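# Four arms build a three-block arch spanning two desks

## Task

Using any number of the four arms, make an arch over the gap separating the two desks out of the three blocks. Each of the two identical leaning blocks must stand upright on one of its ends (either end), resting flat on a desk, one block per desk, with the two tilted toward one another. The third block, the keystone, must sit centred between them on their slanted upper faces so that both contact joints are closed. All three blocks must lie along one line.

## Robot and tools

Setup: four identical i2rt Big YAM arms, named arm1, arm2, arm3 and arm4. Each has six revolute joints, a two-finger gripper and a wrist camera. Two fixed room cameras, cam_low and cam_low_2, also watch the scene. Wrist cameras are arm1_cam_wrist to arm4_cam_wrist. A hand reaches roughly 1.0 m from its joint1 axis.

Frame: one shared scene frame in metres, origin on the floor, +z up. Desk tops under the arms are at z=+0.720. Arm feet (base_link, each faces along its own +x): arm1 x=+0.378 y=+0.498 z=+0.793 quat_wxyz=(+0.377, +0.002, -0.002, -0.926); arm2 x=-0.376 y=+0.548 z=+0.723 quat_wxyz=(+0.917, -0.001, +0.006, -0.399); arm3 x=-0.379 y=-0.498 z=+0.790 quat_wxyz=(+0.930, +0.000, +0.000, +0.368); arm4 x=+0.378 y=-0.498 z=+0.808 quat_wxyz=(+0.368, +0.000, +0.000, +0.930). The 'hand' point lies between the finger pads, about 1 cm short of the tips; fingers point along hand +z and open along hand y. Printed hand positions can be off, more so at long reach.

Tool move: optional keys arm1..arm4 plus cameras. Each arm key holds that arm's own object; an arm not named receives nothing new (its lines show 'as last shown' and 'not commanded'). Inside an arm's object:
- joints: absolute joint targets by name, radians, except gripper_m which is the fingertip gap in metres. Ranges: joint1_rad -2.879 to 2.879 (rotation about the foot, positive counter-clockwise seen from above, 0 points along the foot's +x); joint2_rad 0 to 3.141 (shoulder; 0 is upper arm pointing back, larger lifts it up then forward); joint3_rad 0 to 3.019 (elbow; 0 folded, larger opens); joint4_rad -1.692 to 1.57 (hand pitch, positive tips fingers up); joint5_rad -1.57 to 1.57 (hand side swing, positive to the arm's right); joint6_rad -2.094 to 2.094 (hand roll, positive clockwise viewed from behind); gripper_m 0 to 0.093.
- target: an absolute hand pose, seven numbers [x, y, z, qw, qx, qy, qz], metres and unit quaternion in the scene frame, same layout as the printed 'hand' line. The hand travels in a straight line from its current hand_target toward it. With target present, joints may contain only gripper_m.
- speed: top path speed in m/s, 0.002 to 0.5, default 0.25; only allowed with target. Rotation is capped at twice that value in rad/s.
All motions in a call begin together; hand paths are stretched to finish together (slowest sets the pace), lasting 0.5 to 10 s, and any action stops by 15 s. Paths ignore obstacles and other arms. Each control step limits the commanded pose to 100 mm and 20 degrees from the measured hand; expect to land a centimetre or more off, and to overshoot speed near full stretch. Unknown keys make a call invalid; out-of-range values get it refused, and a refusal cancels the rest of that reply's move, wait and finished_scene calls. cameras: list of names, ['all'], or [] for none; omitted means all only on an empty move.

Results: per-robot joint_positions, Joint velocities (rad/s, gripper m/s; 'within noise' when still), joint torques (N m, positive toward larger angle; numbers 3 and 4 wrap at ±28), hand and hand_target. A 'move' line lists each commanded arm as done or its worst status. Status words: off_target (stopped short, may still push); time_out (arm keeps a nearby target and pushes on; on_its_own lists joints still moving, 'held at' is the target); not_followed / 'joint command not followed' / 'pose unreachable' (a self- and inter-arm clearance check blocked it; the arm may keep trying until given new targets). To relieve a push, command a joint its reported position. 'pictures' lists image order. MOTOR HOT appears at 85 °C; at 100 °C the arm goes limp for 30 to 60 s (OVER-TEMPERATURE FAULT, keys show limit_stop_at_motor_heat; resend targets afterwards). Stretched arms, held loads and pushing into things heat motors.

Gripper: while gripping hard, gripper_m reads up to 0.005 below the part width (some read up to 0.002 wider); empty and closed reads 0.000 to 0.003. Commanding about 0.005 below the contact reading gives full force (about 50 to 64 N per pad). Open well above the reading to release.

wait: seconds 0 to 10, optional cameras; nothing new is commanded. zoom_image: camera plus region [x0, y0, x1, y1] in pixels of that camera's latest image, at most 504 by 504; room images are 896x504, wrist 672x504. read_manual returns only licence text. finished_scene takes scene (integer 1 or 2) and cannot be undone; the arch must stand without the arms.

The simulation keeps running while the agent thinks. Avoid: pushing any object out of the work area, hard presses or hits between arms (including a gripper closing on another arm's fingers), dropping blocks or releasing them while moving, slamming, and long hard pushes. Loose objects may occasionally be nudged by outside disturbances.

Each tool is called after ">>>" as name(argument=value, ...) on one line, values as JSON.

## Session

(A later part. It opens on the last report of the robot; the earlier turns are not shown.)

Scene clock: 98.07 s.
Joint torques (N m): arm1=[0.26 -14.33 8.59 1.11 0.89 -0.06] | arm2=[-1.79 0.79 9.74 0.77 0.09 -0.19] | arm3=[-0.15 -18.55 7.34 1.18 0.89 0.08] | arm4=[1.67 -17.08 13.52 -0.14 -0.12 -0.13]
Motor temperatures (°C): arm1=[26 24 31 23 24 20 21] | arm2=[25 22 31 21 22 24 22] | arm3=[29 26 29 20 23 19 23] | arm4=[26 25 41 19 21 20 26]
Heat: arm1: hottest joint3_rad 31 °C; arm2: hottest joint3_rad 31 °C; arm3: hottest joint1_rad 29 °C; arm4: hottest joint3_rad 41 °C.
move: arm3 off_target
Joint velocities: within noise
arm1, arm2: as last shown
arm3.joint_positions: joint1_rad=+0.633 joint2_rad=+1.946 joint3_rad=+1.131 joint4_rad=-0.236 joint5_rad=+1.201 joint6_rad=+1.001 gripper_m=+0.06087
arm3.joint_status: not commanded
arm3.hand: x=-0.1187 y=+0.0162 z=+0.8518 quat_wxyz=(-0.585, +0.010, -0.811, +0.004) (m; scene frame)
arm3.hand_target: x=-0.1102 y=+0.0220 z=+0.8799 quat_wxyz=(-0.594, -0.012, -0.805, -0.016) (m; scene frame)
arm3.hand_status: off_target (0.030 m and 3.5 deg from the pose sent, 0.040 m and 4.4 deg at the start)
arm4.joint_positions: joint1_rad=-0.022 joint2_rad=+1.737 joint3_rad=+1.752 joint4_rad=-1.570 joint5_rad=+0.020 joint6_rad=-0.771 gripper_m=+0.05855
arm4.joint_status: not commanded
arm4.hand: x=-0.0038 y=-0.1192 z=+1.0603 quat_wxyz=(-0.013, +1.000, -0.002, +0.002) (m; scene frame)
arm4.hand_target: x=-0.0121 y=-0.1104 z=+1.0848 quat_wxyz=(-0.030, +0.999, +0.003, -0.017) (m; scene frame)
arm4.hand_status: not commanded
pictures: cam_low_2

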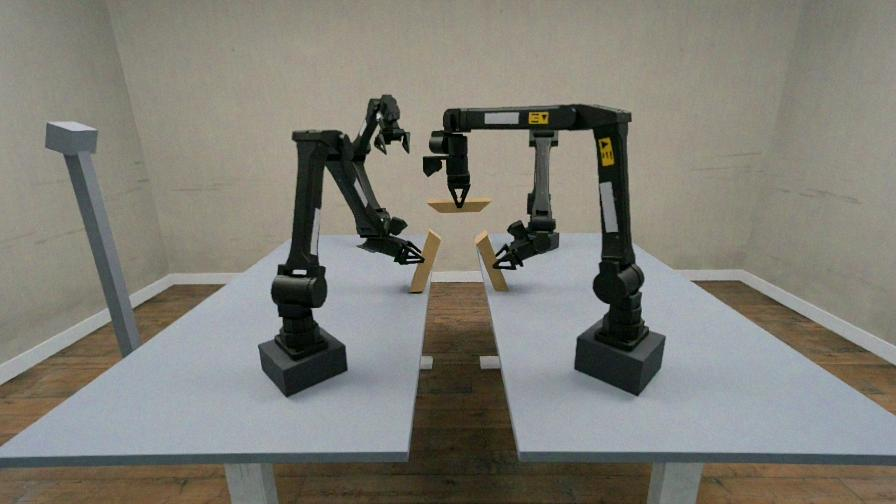

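>>> move(arm3={"target": [-0.110, 0.0225, 0.860, 0.5933, 0.0119, 0.8047, 0.0162], "speed": 0.08}, arm1={"target": [0.134, -0.020, 0.848, 0.0253, 0.8267, -0.0172, -0.5618], "speed": 0.08}, cameras=["cam_low_2", "cam_low", "arm2_cam_wrist"])

>>> zoom_image(camera="cam_low_2", region=[390, 190, 530, 310])

>>> zoom_image(camera="cam_low", region=[420, 170, 520, 310])

>>> zoom_image(camera="arm2_cam_wrist", region=[220, 0, 480, 200])

Scene clock: 100.87 s.
Joint torques (N m): arm1=[0.32 -13.63 8.29 1.2 0.87 -0.06] | arm2=[-1.85 0.73 9.77 0.83 0.08 -0.19] | arm3=[-0.15 -16.56 6.8 1.16 0.9 0.05] | arm4=[1.67 -17.03 13.53 -0.14 -0.11 -0.13]
Motor temperatures (°C): arm1=[26 24 31 23 24 20 21] | arm2=[25 22 32 21 22 24 22] | arm3=[29 26 29 20 23 19 23] | arm4=[26 25 42 19 21 20 26]
Heat: arm1: hottest joint3_rad 31 °C; arm2: hottest joint3_rad 32 °C; arm3: hottest joint1_rad 29 °C; arm4: hottest joint3_rad 42 °C.
move: arm1 done; arm3 off_target
Joint velocities: within noise
arm1.joint_positions: joint1_rad=+0.635 joint2_rad=+1.950 joint3_rad=+1.139 joint4_rad=-0.353 joint5_rad=+1.149 joint6_rad=+1.160 gripper_m=+0.05917
arm1.joint_status: not commanded
arm1.hand: x=+0.1347 y=-0.0151 z=+0.8409 quat_wxyz=(-0.013, -0.831, +0.008, +0.556) (m; scene frame)
arm1.hand_target: x=+0.1340 y=-0.0199 z=+0.8480 quat_wxyz=(-0.025, -0.827, +0.017, +0.562) (m; scene frame)
arm1.hand_status: done (0.009 m and 1.9 deg from the pose sent, 0.009 m and 2.5 deg at the start)
arm2, arm4: as last shown
arm3.joint_positions: joint1_rad=+0.633 joint2_rad=+1.958 joint3_rad=+1.131 joint4_rad=-0.193 joint5_rad=+1.201 joint6_rad=+0.994 gripper_m=+0.06087
arm3.joint_status: not commanded
arm3.hand: x=-0.1179 y=+0.0203 z=+0.8483 quat_wxyz=(-0.588, +0.004, -0.809, -0.006) (m; scene frame)
arm3.hand_target: x=-0.1101 y=+0.0222 z=+0.8599 quat_wxyz=(-0.593, -0.009, -0.805, -0.014) (m; scene frame)
arm3.hand_status: off_target (0.014 m and 2.3 deg from the pose sent, 0.014 m and 3.5 deg at the start)
pictures: arm2_cam_wrist, cam_low, cam_low_2
camera_calibration:
arm2_cam_wrist: T_world_to_cam=[[-0.894647, -0.446773, -0.000567957, -0.075052], [-0.437536, 0.876407, -0.20118, -0.109925], [0.0903796, -0.179737, -0.979554, 1.35005], [0, 0, 0, 1]] pos_world=[-0.237258, 0.30546, 1.30029]

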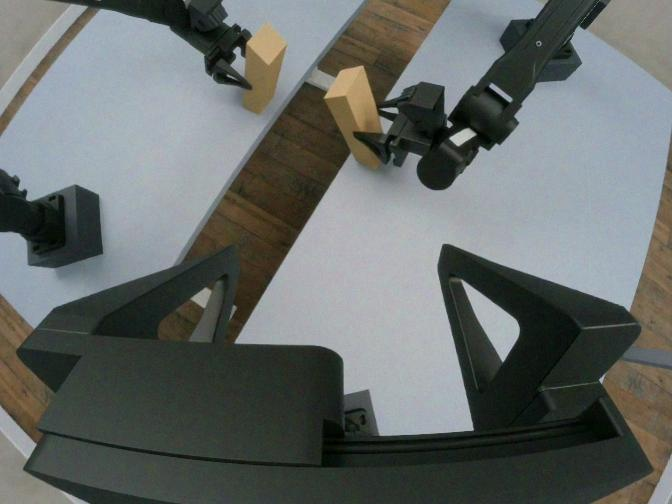

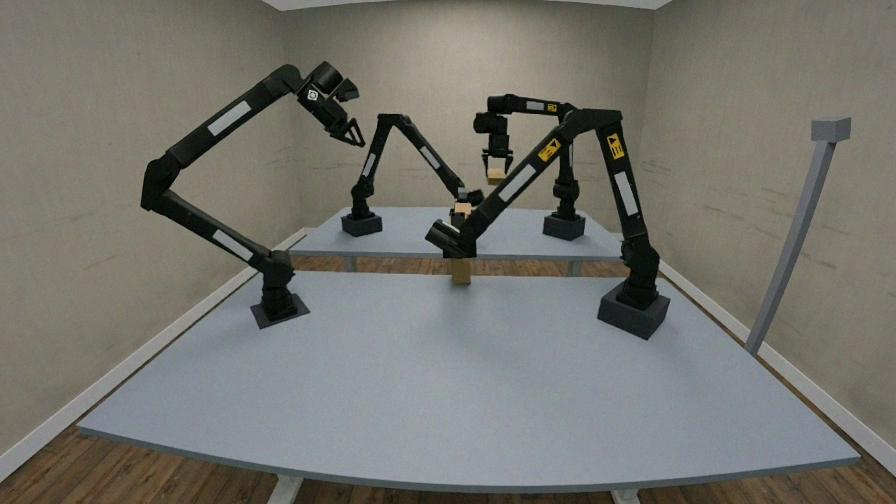

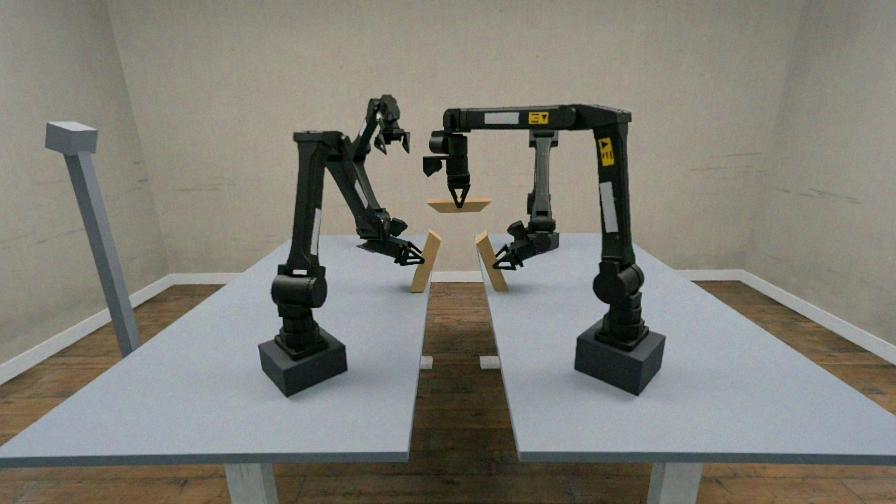

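Scaled by 3.600 from the camera's 896x504 image, which has a finer 1280x720 frame.

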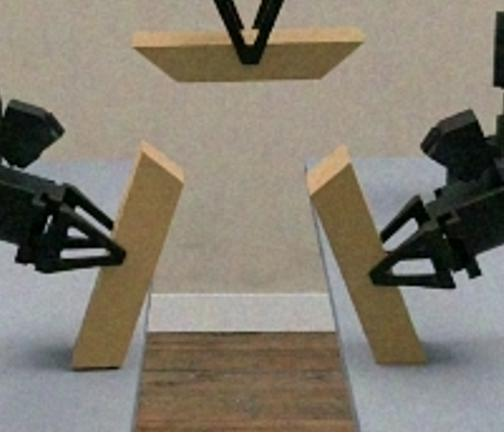

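Scaled by 3.600 from the camera's 896x504 image, which has a finer 1280x720 frame.

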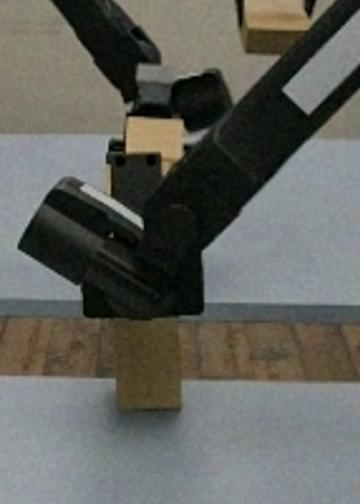

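Scaled by 1.938 from the camera's 672x504 image, which has a finer 960x720 frame.

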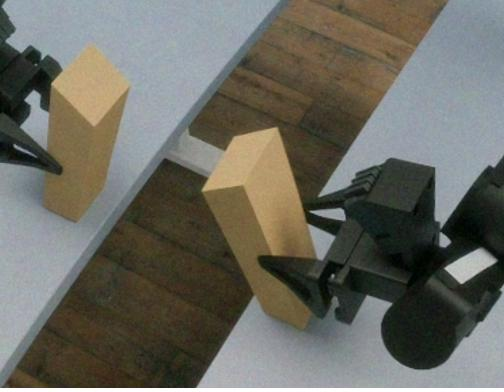

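>>> zoom_image(camera="cam_low_2", region=[405, 225, 455, 300])

>>> zoom_image(camera="cam_low_2", region=[465, 225, 515, 300])

Scaled by 6.720 from the camera's 896x504 image, which has a finer 1280x720 frame.

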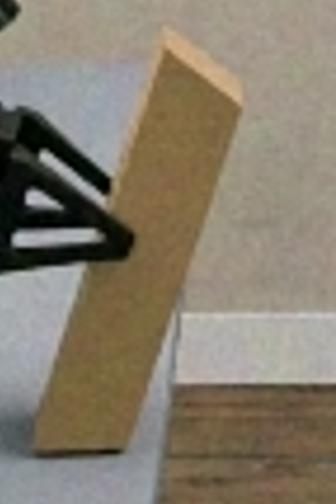

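Scaled by 6.720 from the camera's 896x504 image, which has a finer 1280x720 frame.

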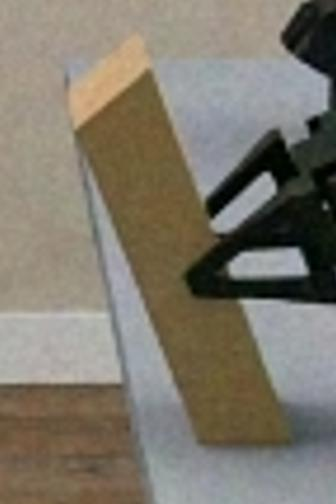

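>>> zoom_image(camera="cam_low", region=[440, 240, 485, 300])

>>> zoom_image(camera="cam_low", region=[440, 190, 485, 250])

>>> zoom_image(camera="arm2_cam_wrist", region=[310, 50, 400, 180])

>>> zoom_image(camera="arm2_cam_wrist", region=[220, 10, 310, 130])

Scaled by 8.400 from the camera's 896x504 image, which has a finer 1280x720 frame.

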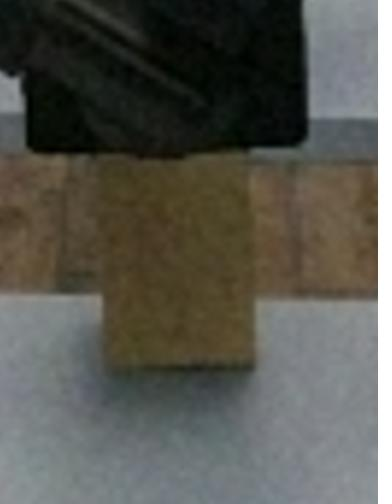

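Scaled by 8.400 from the camera's 896x504 image, which has a finer 1280x720 frame.

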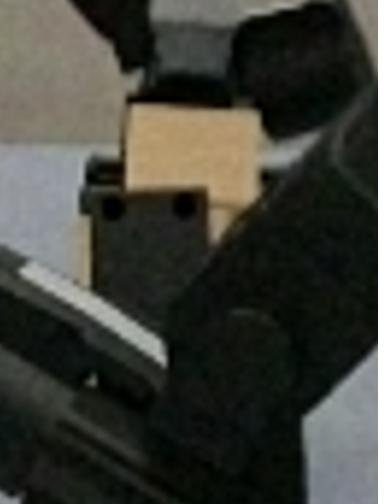

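Scaled by 3.877 from the camera's 672x504 image, which has a finer 960x720 frame.

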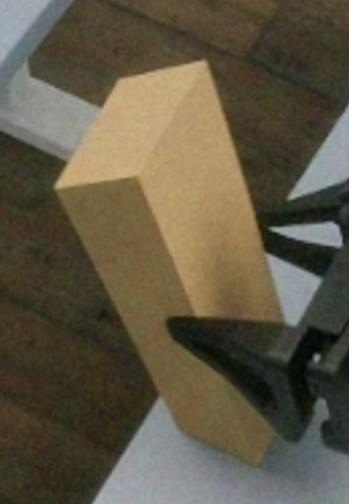

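Scaled by 4.200 from the camera's 672x504 image, which has a finer 960x720 frame.

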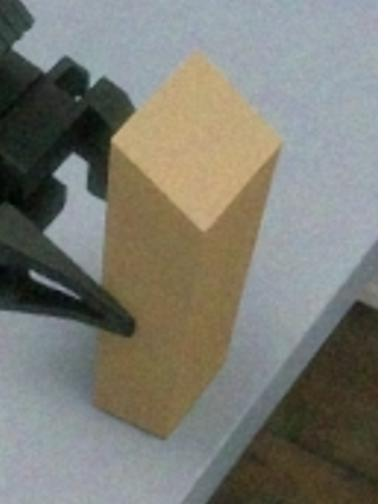

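>>> zoom_image(camera="cam_low_2", region=[424, 224, 448, 248])

>>> zoom_image(camera="cam_low_2", region=[405, 276, 429, 300])

>>> zoom_image(camera="cam_low_2", region=[472, 226, 496, 250])

>>> zoom_image(camera="cam_low_2", region=[490, 276, 514, 300])

Scaled by 21.000 from the camera's 896x504 image, which has a finer 1280x720 frame.

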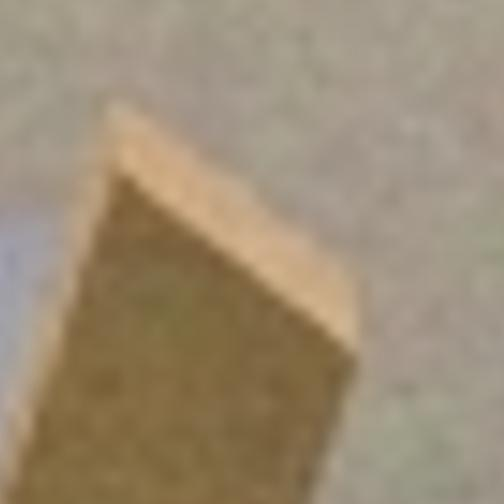

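Scaled by 21.000 from the camera's 896x504 image, which has a finer 1280x720 frame.

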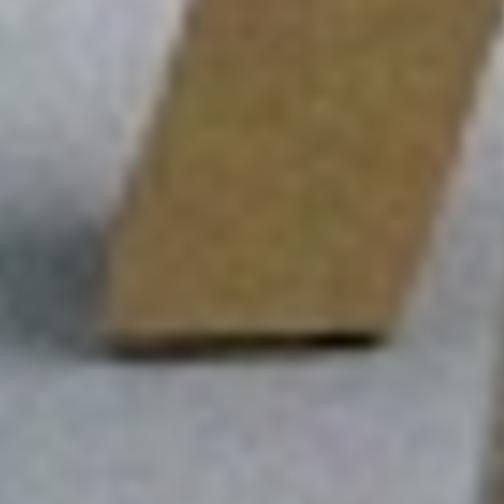

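Scaled by 21.000 from the camera's 896x504 image, which has a finer 1280x720 frame.

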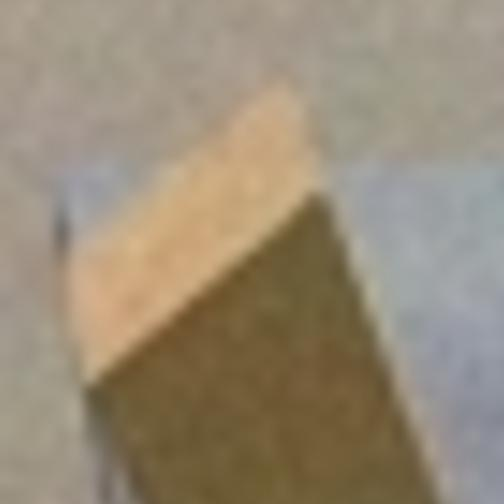

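Scaled by 21.000 from the camera's 896x504 image, which has a finer 1280x720 frame.

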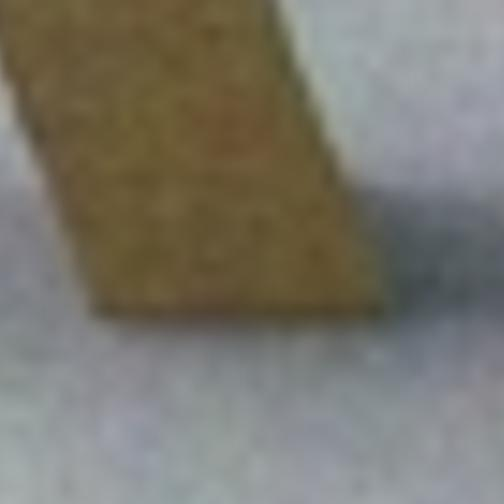

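>>> zoom_image(camera="cam_low", region=[450, 196, 476, 222])

>>> zoom_image(camera="cam_low", region=[444, 256, 474, 286])

Scaled by 19.385 from the camera's 896x504 image, which has a finer 1280x720 frame.

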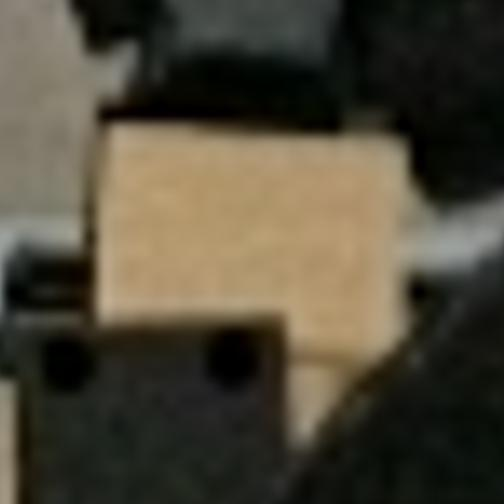

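Scaled by 16.800 from the camera's 896x504 image, which has a finer 1280x720 frame.

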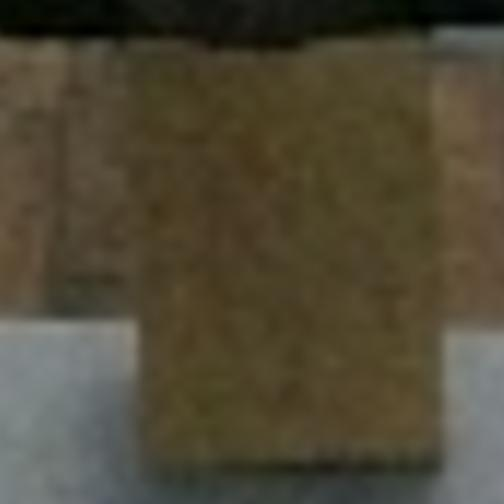

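>>> move(arm3={"target": [-0.110, 0.0225, 0.860, 0.5823, 0.0279, 0.8118, 0.0369], "speed": 0.08}, arm1={"target": [0.134, -0.020, 0.842, 0.0397, 0.8261, -0.0270, -0.5614], "speed": 0.08}, cameras=["cam_low_2", "cam_low", "arm2_cam_wrist"])

>>> zoom_image(camera="cam_low_2", region=[424, 224, 448, 248])

>>> zoom_image(camera="cam_low_2", region=[405, 276, 429, 300])

>>> zoom_image(camera="cam_low_2", region=[472, 226, 496, 250])

>>> zoom_image(camera="cam_low_2", region=[490, 276, 514, 300])

>>> zoom_image(camera="cam_low", region=[420, 170, 520, 310])

Scene clock: 145.60 s.
Joint torques (N m): arm1=[0.26 -13.27 7.95 1.26 0.67 -0.01] | arm2=[-1.55 0.56 9.7 0.8 0.11 -0.2] | arm3=[-0.09 -16.97 6.24 1.09 0.35 0.33] | arm4=[1.73 -16.97 13.52 -0.12 -0.11 -0.13]
Motor temperatures (°C): arm1=[26 24 29 23 25 20 22] | arm2=[25 22 32 21 22 24 22] | arm3=[28 25 29 21 23 19 24] | arm4=[26 26 46 19 21 20 27]
Heat: arm1: hottest joint3_rad 29 °C; arm2: hottest joint3_rad 32 °C; arm3: hottest joint3_rad 29 °C; arm4: hottest joint3_rad 46 °C.
move: arm1 done; arm3 off_target
Joint velocities: within noise
arm1.joint_positions: joint1_rad=+0.635 joint2_rad=+1.951 joint3_rad=+1.126 joint4_rad=-0.303 joint5_rad=+1.149 joint6_rad=+1.160 gripper_m=+0.05917
arm1.joint_status: not commanded
arm1.hand: x=+0.1346 y=-0.0161 z=+0.8388 quat_wxyz=(-0.028, -0.829, +0.017, +0.558) (m; scene frame)
arm1.hand_target: x=+0.1341 y=-0.0198 z=+0.8418 quat_wxyz=(-0.039, -0.826, +0.027, +0.561) (m; scene frame)
arm1.hand_status: done (0.005 m and 1.8 deg from the pose sent, 0.005 m and 3.8 deg at the start)
arm2, arm4: as last shown
arm3.joint_positions: joint1_rad=+0.629 joint2_rad=+1.958 joint3_rad=+1.131 joint4_rad=-0.191 joint5_rad=+1.182 joint6_rad=+1.012 gripper_m=+0.06087
arm3.joint_status: not commanded
arm3.hand: x=-0.1166 y=+0.0211 z=+0.8461 quat_wxyz=(-0.581, -0.003, -0.813, -0.015) (m; scene frame)
arm3.hand_target: x=-0.1100 y=+0.0225 z=+0.8601 quat_wxyz=(-0.582, -0.028, -0.812, -0.037) (m; scene frame)
arm3.hand_status: off_target (0.015 m and 3.8 deg from the pose sent, 0.014 m and 5.1 deg at the start)
pictures: arm2_cam_wrist, cam_low, cam_low_2
camera_calibration:
arm2_cam_wrist: T_world_to_cam=[[-0.894647, -0.446773, -0.000567957, -0.075052], [-0.437536, 0.876407, -0.20118, -0.109925], [0.0903796, -0.179737, -0.979554, 1.35005], [0, 0, 0, 1]] pos_world=[-0.237258, 0.30546, 1.30029]

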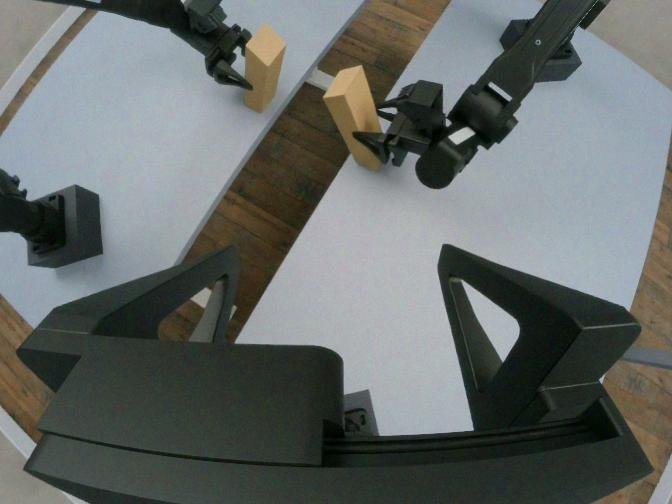

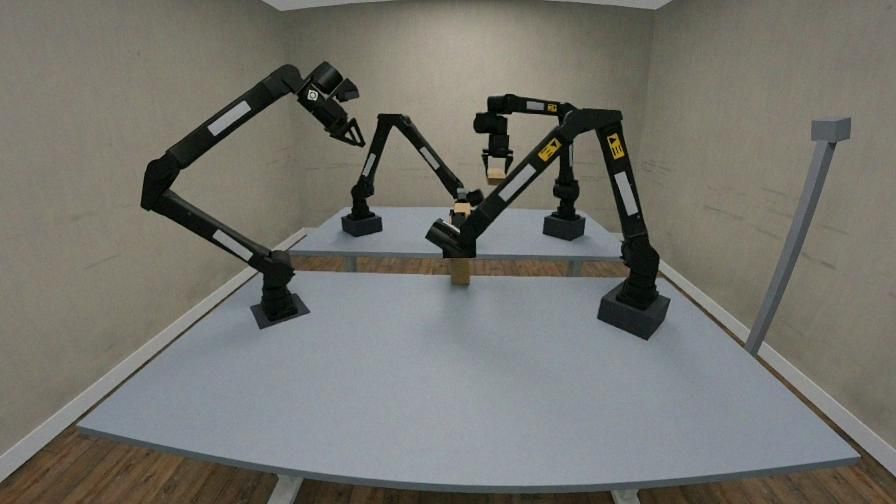

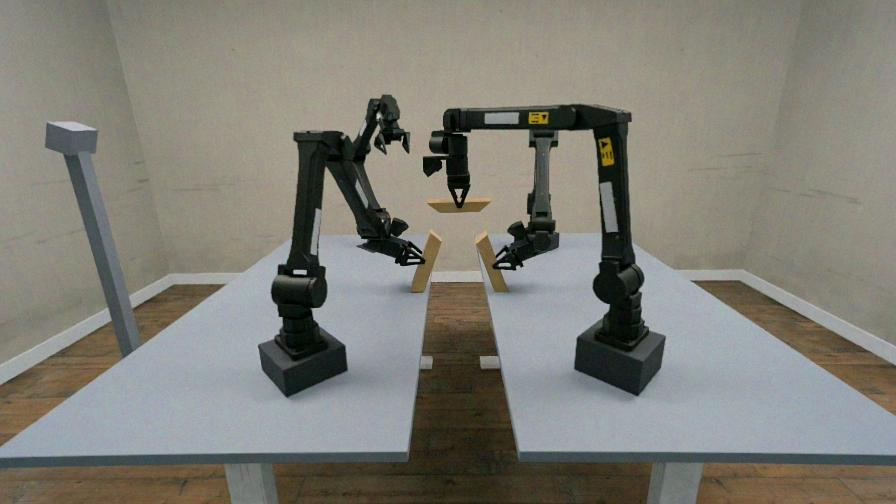

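Scaled by 21.000 from the camera's 896x504 image, which has a finer 1280x720 frame.

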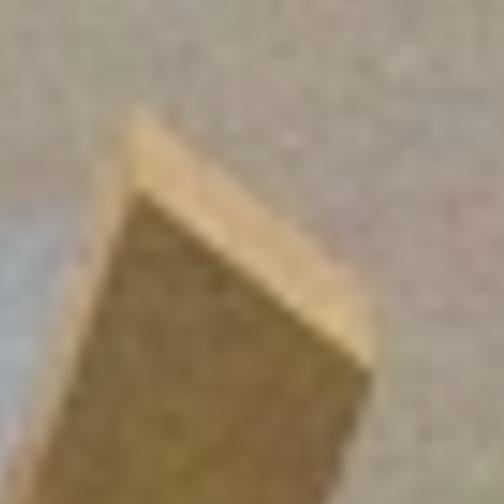

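Scaled by 21.000 from the camera's 896x504 image, which has a finer 1280x720 frame.

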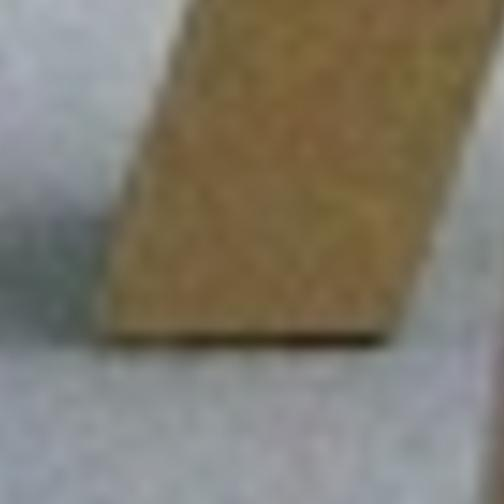

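Scaled by 21.000 from the camera's 896x504 image, which has a finer 1280x720 frame.

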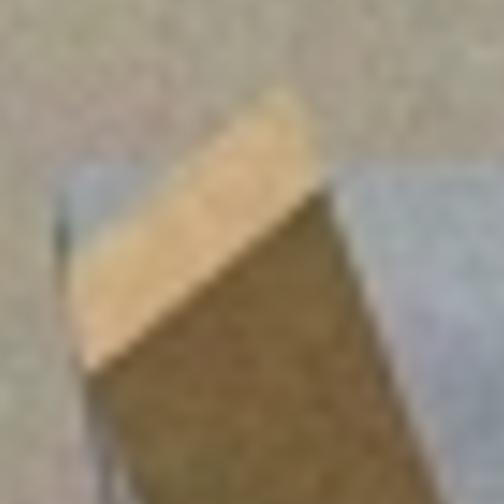

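Scaled by 21.000 from the camera's 896x504 image, which has a finer 1280x720 frame.

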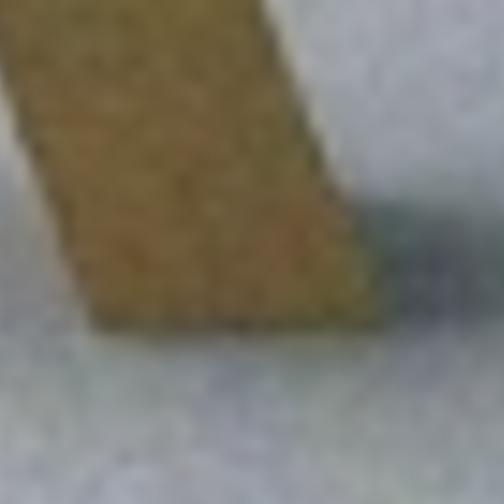

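Scaled by 3.600 from the camera's 896x504 image, which has a finer 1280x720 frame.

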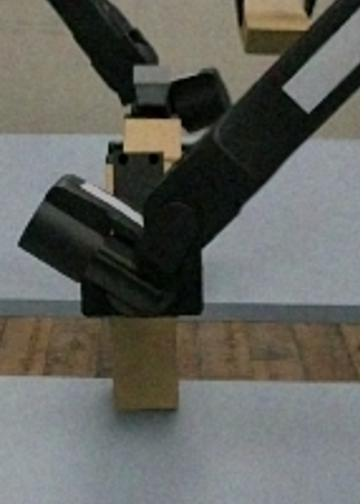

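>>> move(arm3={"target": [-0.114, -0.006, 0.884, 0.5739, 0.0488, 0.8151, 0.0648], "speed": 0.1}, cameras=["cam_low_2", "cam_low"])

>>> zoom_image(camera="cam_low_2", region=[424, 224, 448, 248])

>>> zoom_image(camera="cam_low_2", region=[405, 276, 429, 300])

>>> zoom_image(camera="cam_low", region=[420, 170, 520, 310])

Scene clock: 156.40 s.
Joint torques (N m): arm1=[0.03 -13.1 8.01 1.28 0.67 -0.01] | arm2=[-1.9 0.73 9.7 0.79 0.1 -0.19] | arm3=[-0.44 -17.67 6.43 1.17 0.86 0.3] | arm4=[1.73 -17.03 13.52 -0.13 -0.12 -0.14]
Motor temperatures (°C): arm1=[26 25 28 23 25 20 22] | arm2=[25 22 32 21 22 24 22] | arm3=[28 26 29 21 22 19 24] | arm4=[26 26 46 19 21 20 27]
Heat: arm1: hottest joint3_rad 28 °C; arm2: hottest joint3_rad 32 °C; arm3: hottest joint3_rad 29 °C; arm4: hottest joint3_rad 46 °C.
move: arm3 off_target
Joint velocities: within noise
arm1.joint_positions: joint1_rad=+0.635 joint2_rad=+1.951 joint3_rad=+1.126 joint4_rad=-0.301 joint5_rad=+1.149 joint6_rad=+1.160 gripper_m=+0.05917
arm1.joint_status: not commanded
arm1.hand: x=+0.1345 y=-0.0163 z=+0.8389 quat_wxyz=(-0.029, -0.829, +0.018, +0.558) (m; scene frame)
arm1.hand_target: x=+0.1340 y=-0.0200 z=+0.8419 quat_wxyz=(-0.039, -0.826, +0.027, +0.561) (m; scene frame)
arm1.hand_status: not commanded
arm2.joint_positions: joint1_rad=-0.242 joint2_rad=+0.748 joint3_rad=+1.295 joint4_rad=-1.341 joint5_rad=-0.009 joint6_rad=+0.015 gripper_m=+0.09397
arm2.joint_status: not commanded
arm2.hand: x=-0.2293 y=+0.2950 z=+1.1822 quat_wxyz=(-0.325, -0.472, -0.798, +0.187) (m; scene frame)
arm2.hand_target: x=-0.2328 y=+0.2941 z=+1.1829 quat_wxyz=(-0.320, -0.471, -0.799, +0.191) (m; scene frame)
arm2.hand_status: not commanded
arm3.joint_positions: joint1_rad=+0.625 joint2_rad=+1.864 joint3_rad=+1.030 joint4_rad=-0.177 joint5_rad=+1.139 joint6_rad=+1.060 gripper_m=+0.06087
arm3.joint_status: not commanded
arm3.hand: x=-0.1230 y=-0.0078 z=+0.8568 quat_wxyz=(-0.566, -0.019, -0.823, -0.040) (m; scene frame)
arm3.hand_target: x=-0.1143 y=-0.0064 z=+0.8834 quat_wxyz=(-0.573, -0.051, -0.815, -0.066) (m; scene frame)
arm3.hand_status: off_target (0.029 m and 4.6 deg from the pose sent, 0.047 m and 7.8 deg at the start)
arm4: as last shown
pictures: cam_low, cam_low_2

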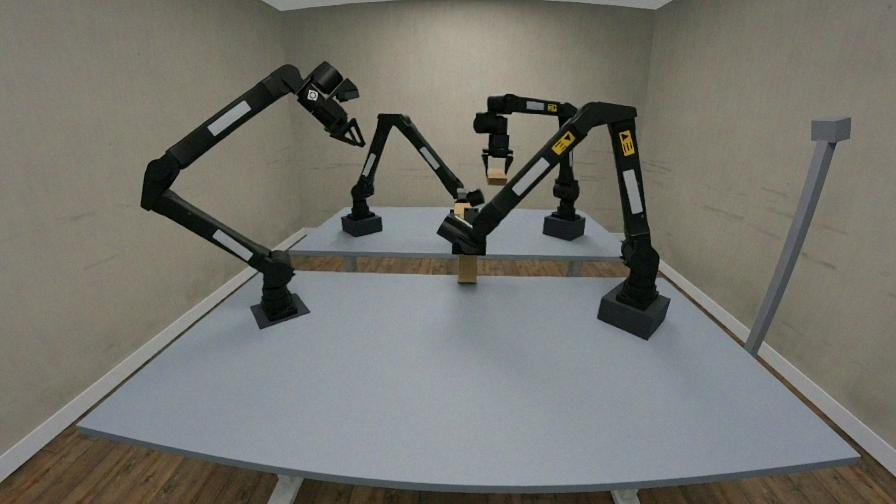

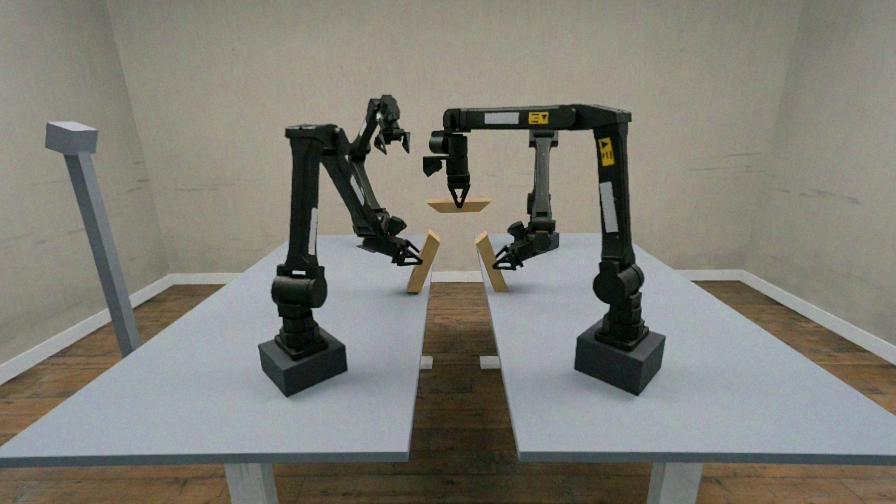

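Scaled by 21.000 from the camera's 896x504 image, which has a finer 1280x720 frame.

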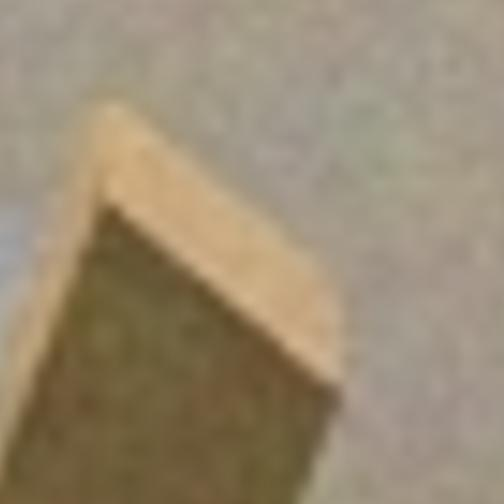

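Scaled by 21.000 from the camera's 896x504 image, which has a finer 1280x720 frame.

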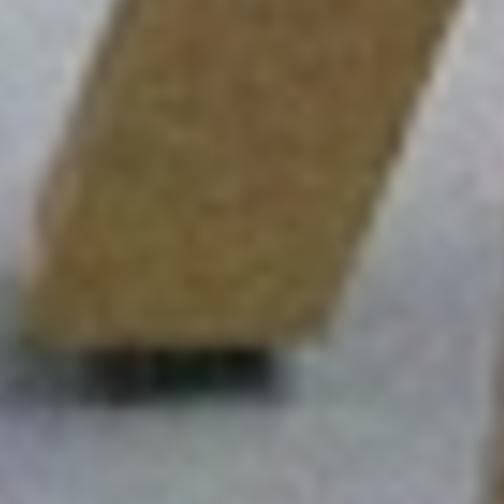

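Scaled by 3.600 from the camera's 896x504 image, which has a finer 1280x720 frame.

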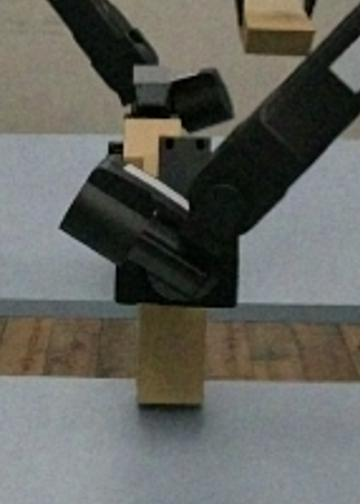

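>>> move(arm3={"target": [-0.1065, 0.0165, 0.878, 0.5739, 0.0488, 0.8151, 0.0648], "speed": 0.1}, cameras=["cam_low_2", "cam_low"])

>>> zoom_image(camera="cam_low_2", region=[424, 224, 448, 248])

>>> zoom_image(camera="cam_low_2", region=[405, 276, 429, 300])

>>> zoom_image(camera="cam_low", region=[420, 170, 520, 310])

Scene clock: 160.83 s.
Joint torques (N m): arm1=[0.26 -13.16 7.97 1.25 0.68 -0.02] | arm2=[-1.79 0.67 9.72 0.88 0.09 -0.19] | arm3=[-0.5 -14.97 11.17 0.99 0.88 0.12] | arm4=[1.67 -17.03 13.53 -0.14 -0.11 -0.13]
Motor temperatures (°C): arm1=[26 25 28 23 25 20 22] | arm2=[25 22 32 21 22 24 22] | arm3=[28 26 29 21 22 19 24] | arm4=[26 26 46 19 21 20 27]
Heat: arm1: hottest joint3_rad 28 °C; arm2: hottest joint3_rad 32 °C; arm3: hottest joint3_rad 29 °C; arm4: hottest joint3_rad 46 °C.
move: arm3 off_target
Joint velocities: within noise
arm1, arm2, arm4: as last shown
arm3.joint_positions: joint1_rad=+0.621 joint2_rad=+1.882 joint3_rad=+1.030 joint4_rad=-0.177 joint5_rad=+1.138 joint6_rad=+1.060 gripper_m=+0.06087
arm3.joint_status: not commanded
arm3.hand: x=-0.1213 y=-0.0100 z=+0.8473 quat_wxyz=(-0.564, -0.015, -0.825, -0.031) (m; scene frame)
arm3.hand_target: x=-0.1074 y=+0.0136 z=+0.8794 quat_wxyz=(-0.574, -0.049, -0.815, -0.065) (m; scene frame)
arm3.hand_status: off_target (0.043 m and 5.6 deg from the pose sent, 0.036 m and 4.6 deg at the start)
pictures: cam_low, cam_low_2

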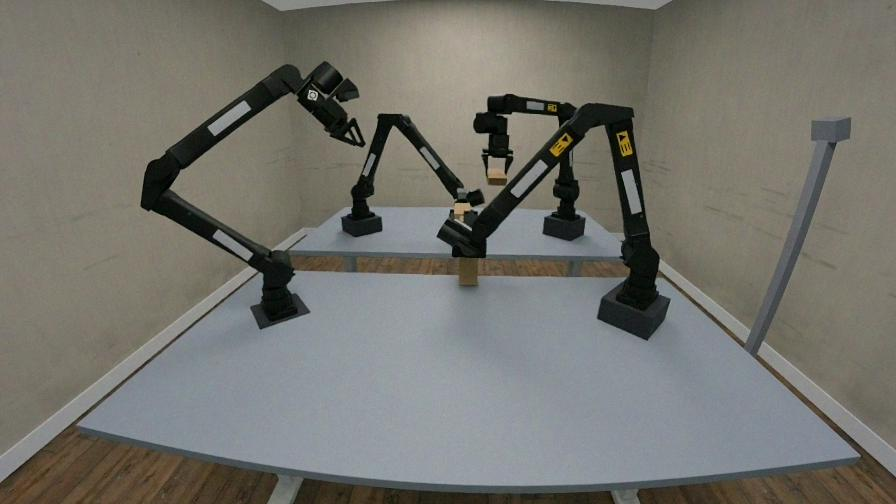

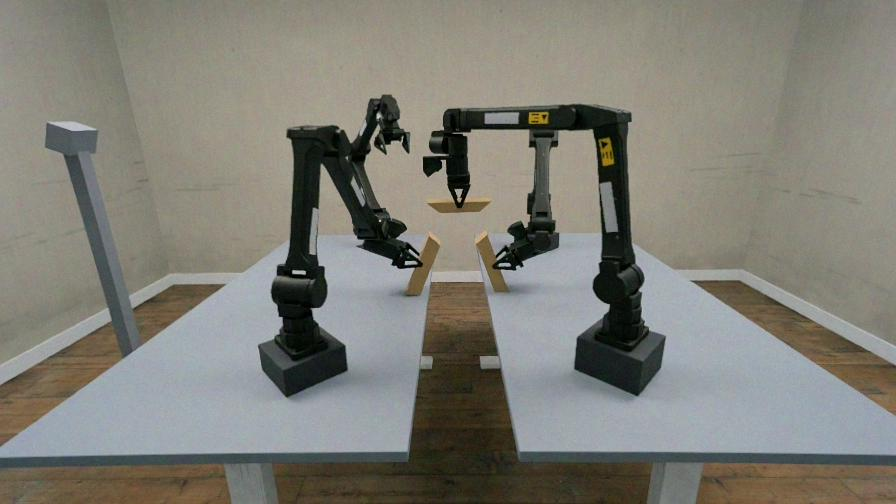

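Scaled by 21.000 from the camera's 896x504 image, which has a finer 1280x720 frame.

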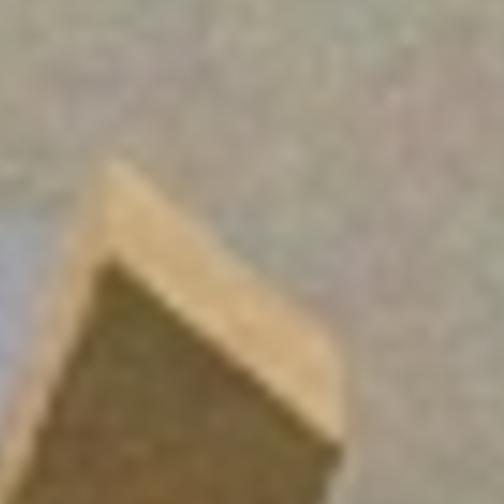

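Scaled by 21.000 from the camera's 896x504 image, which has a finer 1280x720 frame.

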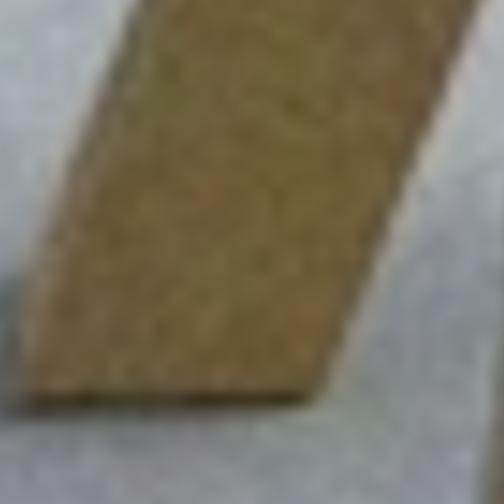

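Scaled by 3.600 from the camera's 896x504 image, which has a finer 1280x720 frame.

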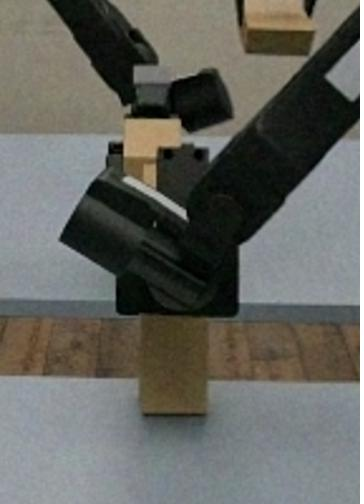

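>>> move(arm3={"target": [-0.1015, 0.034, 0.886, 0.5739, 0.0488, 0.8151, 0.0648], "speed": 0.1}, cameras=["cam_low_2", "cam_low"])

>>> zoom_image(camera="cam_low_2", region=[424, 224, 448, 248])

>>> zoom_image(camera="cam_low_2", region=[405, 276, 429, 300])

>>> zoom_image(camera="cam_low", region=[420, 170, 520, 310])

Scene clock: 164.23 s.
Joint torques (N m): arm1=[0.21 -13.16 7.99 1.25 0.68 -0.02] | arm2=[-2.02 0.56 9.59 0.92 0.07 -0.2] | arm3=[-0.67 -16.15 11.59 0.36 0.88 0.09] | arm4=[1.67 -17.03 13.55 -0.16 -0.11 -0.14]
Motor temperatures (°C): arm1=[26 25 28 23 25 20 22] | arm2=[25 22 33 21 22 24 22] | arm3=[28 26 30 21 22 19 24] | arm4=[26 26 47 19 21 20 27]
Heat: arm1: hottest joint3_rad 28 °C; arm2: hottest joint3_rad 33 °C; arm3: hottest joint3_rad 30 °C; arm4: hottest joint3_rad 47 °C.
move: arm3 off_target
Joint velocities: within noise
arm1, arm2, arm4: as last shown
arm3.joint_positions: joint1_rad=+0.618 joint2_rad=+1.903 joint3_rad=+1.090 joint4_rad=-0.188 joint5_rad=+1.135 joint6_rad=+1.060 gripper_m=+0.06087
arm3.joint_status: not commanded
arm3.hand: x=-0.1160 y=+0.0112 z=+0.8557 quat_wxyz=(-0.566, -0.024, -0.823, -0.043) (m; scene frame)
arm3.hand_target: x=-0.1024 y=+0.0318 z=+0.8868 quat_wxyz=(-0.574, -0.049, -0.815, -0.066) (m; scene frame)
arm3.hand_status: off_target (0.041 m and 4.0 deg from the pose sent, 0.062 m and 5.6 deg at the start)
pictures: cam_low, cam_low_2

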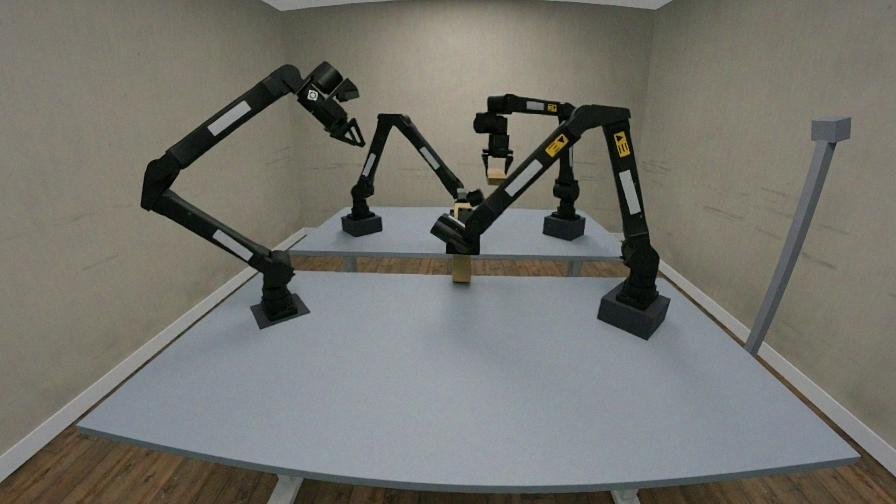

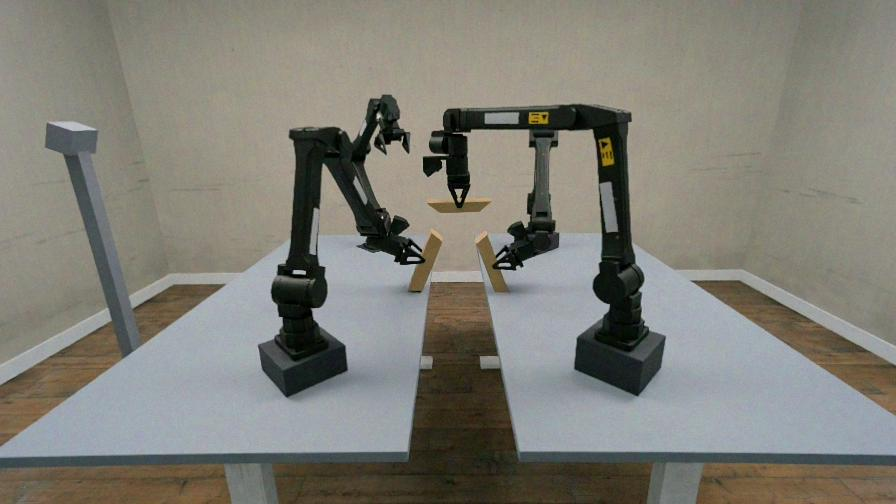

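Scaled by 21.000 from the camera's 896x504 image, which has a finer 1280x720 frame.

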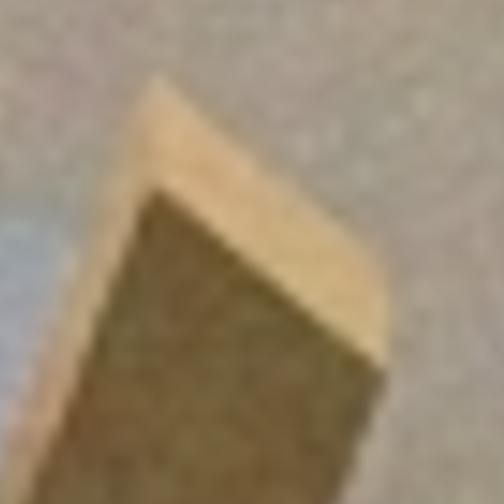

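Scaled by 21.000 from the camera's 896x504 image, which has a finer 1280x720 frame.

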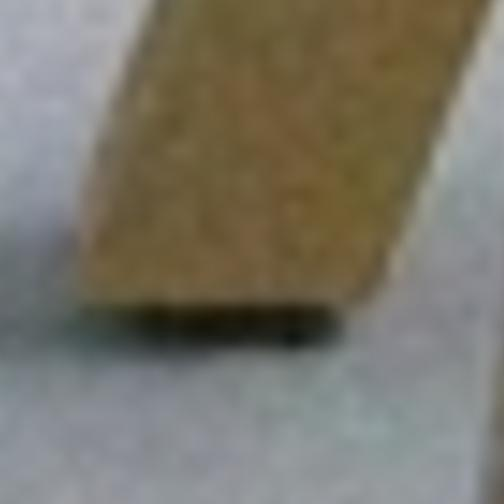

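Scaled by 3.600 from the camera's 896x504 image, which has a finer 1280x720 frame.

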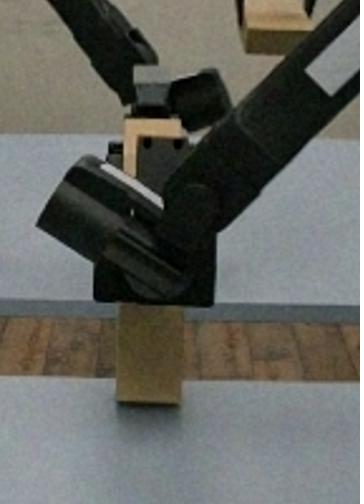

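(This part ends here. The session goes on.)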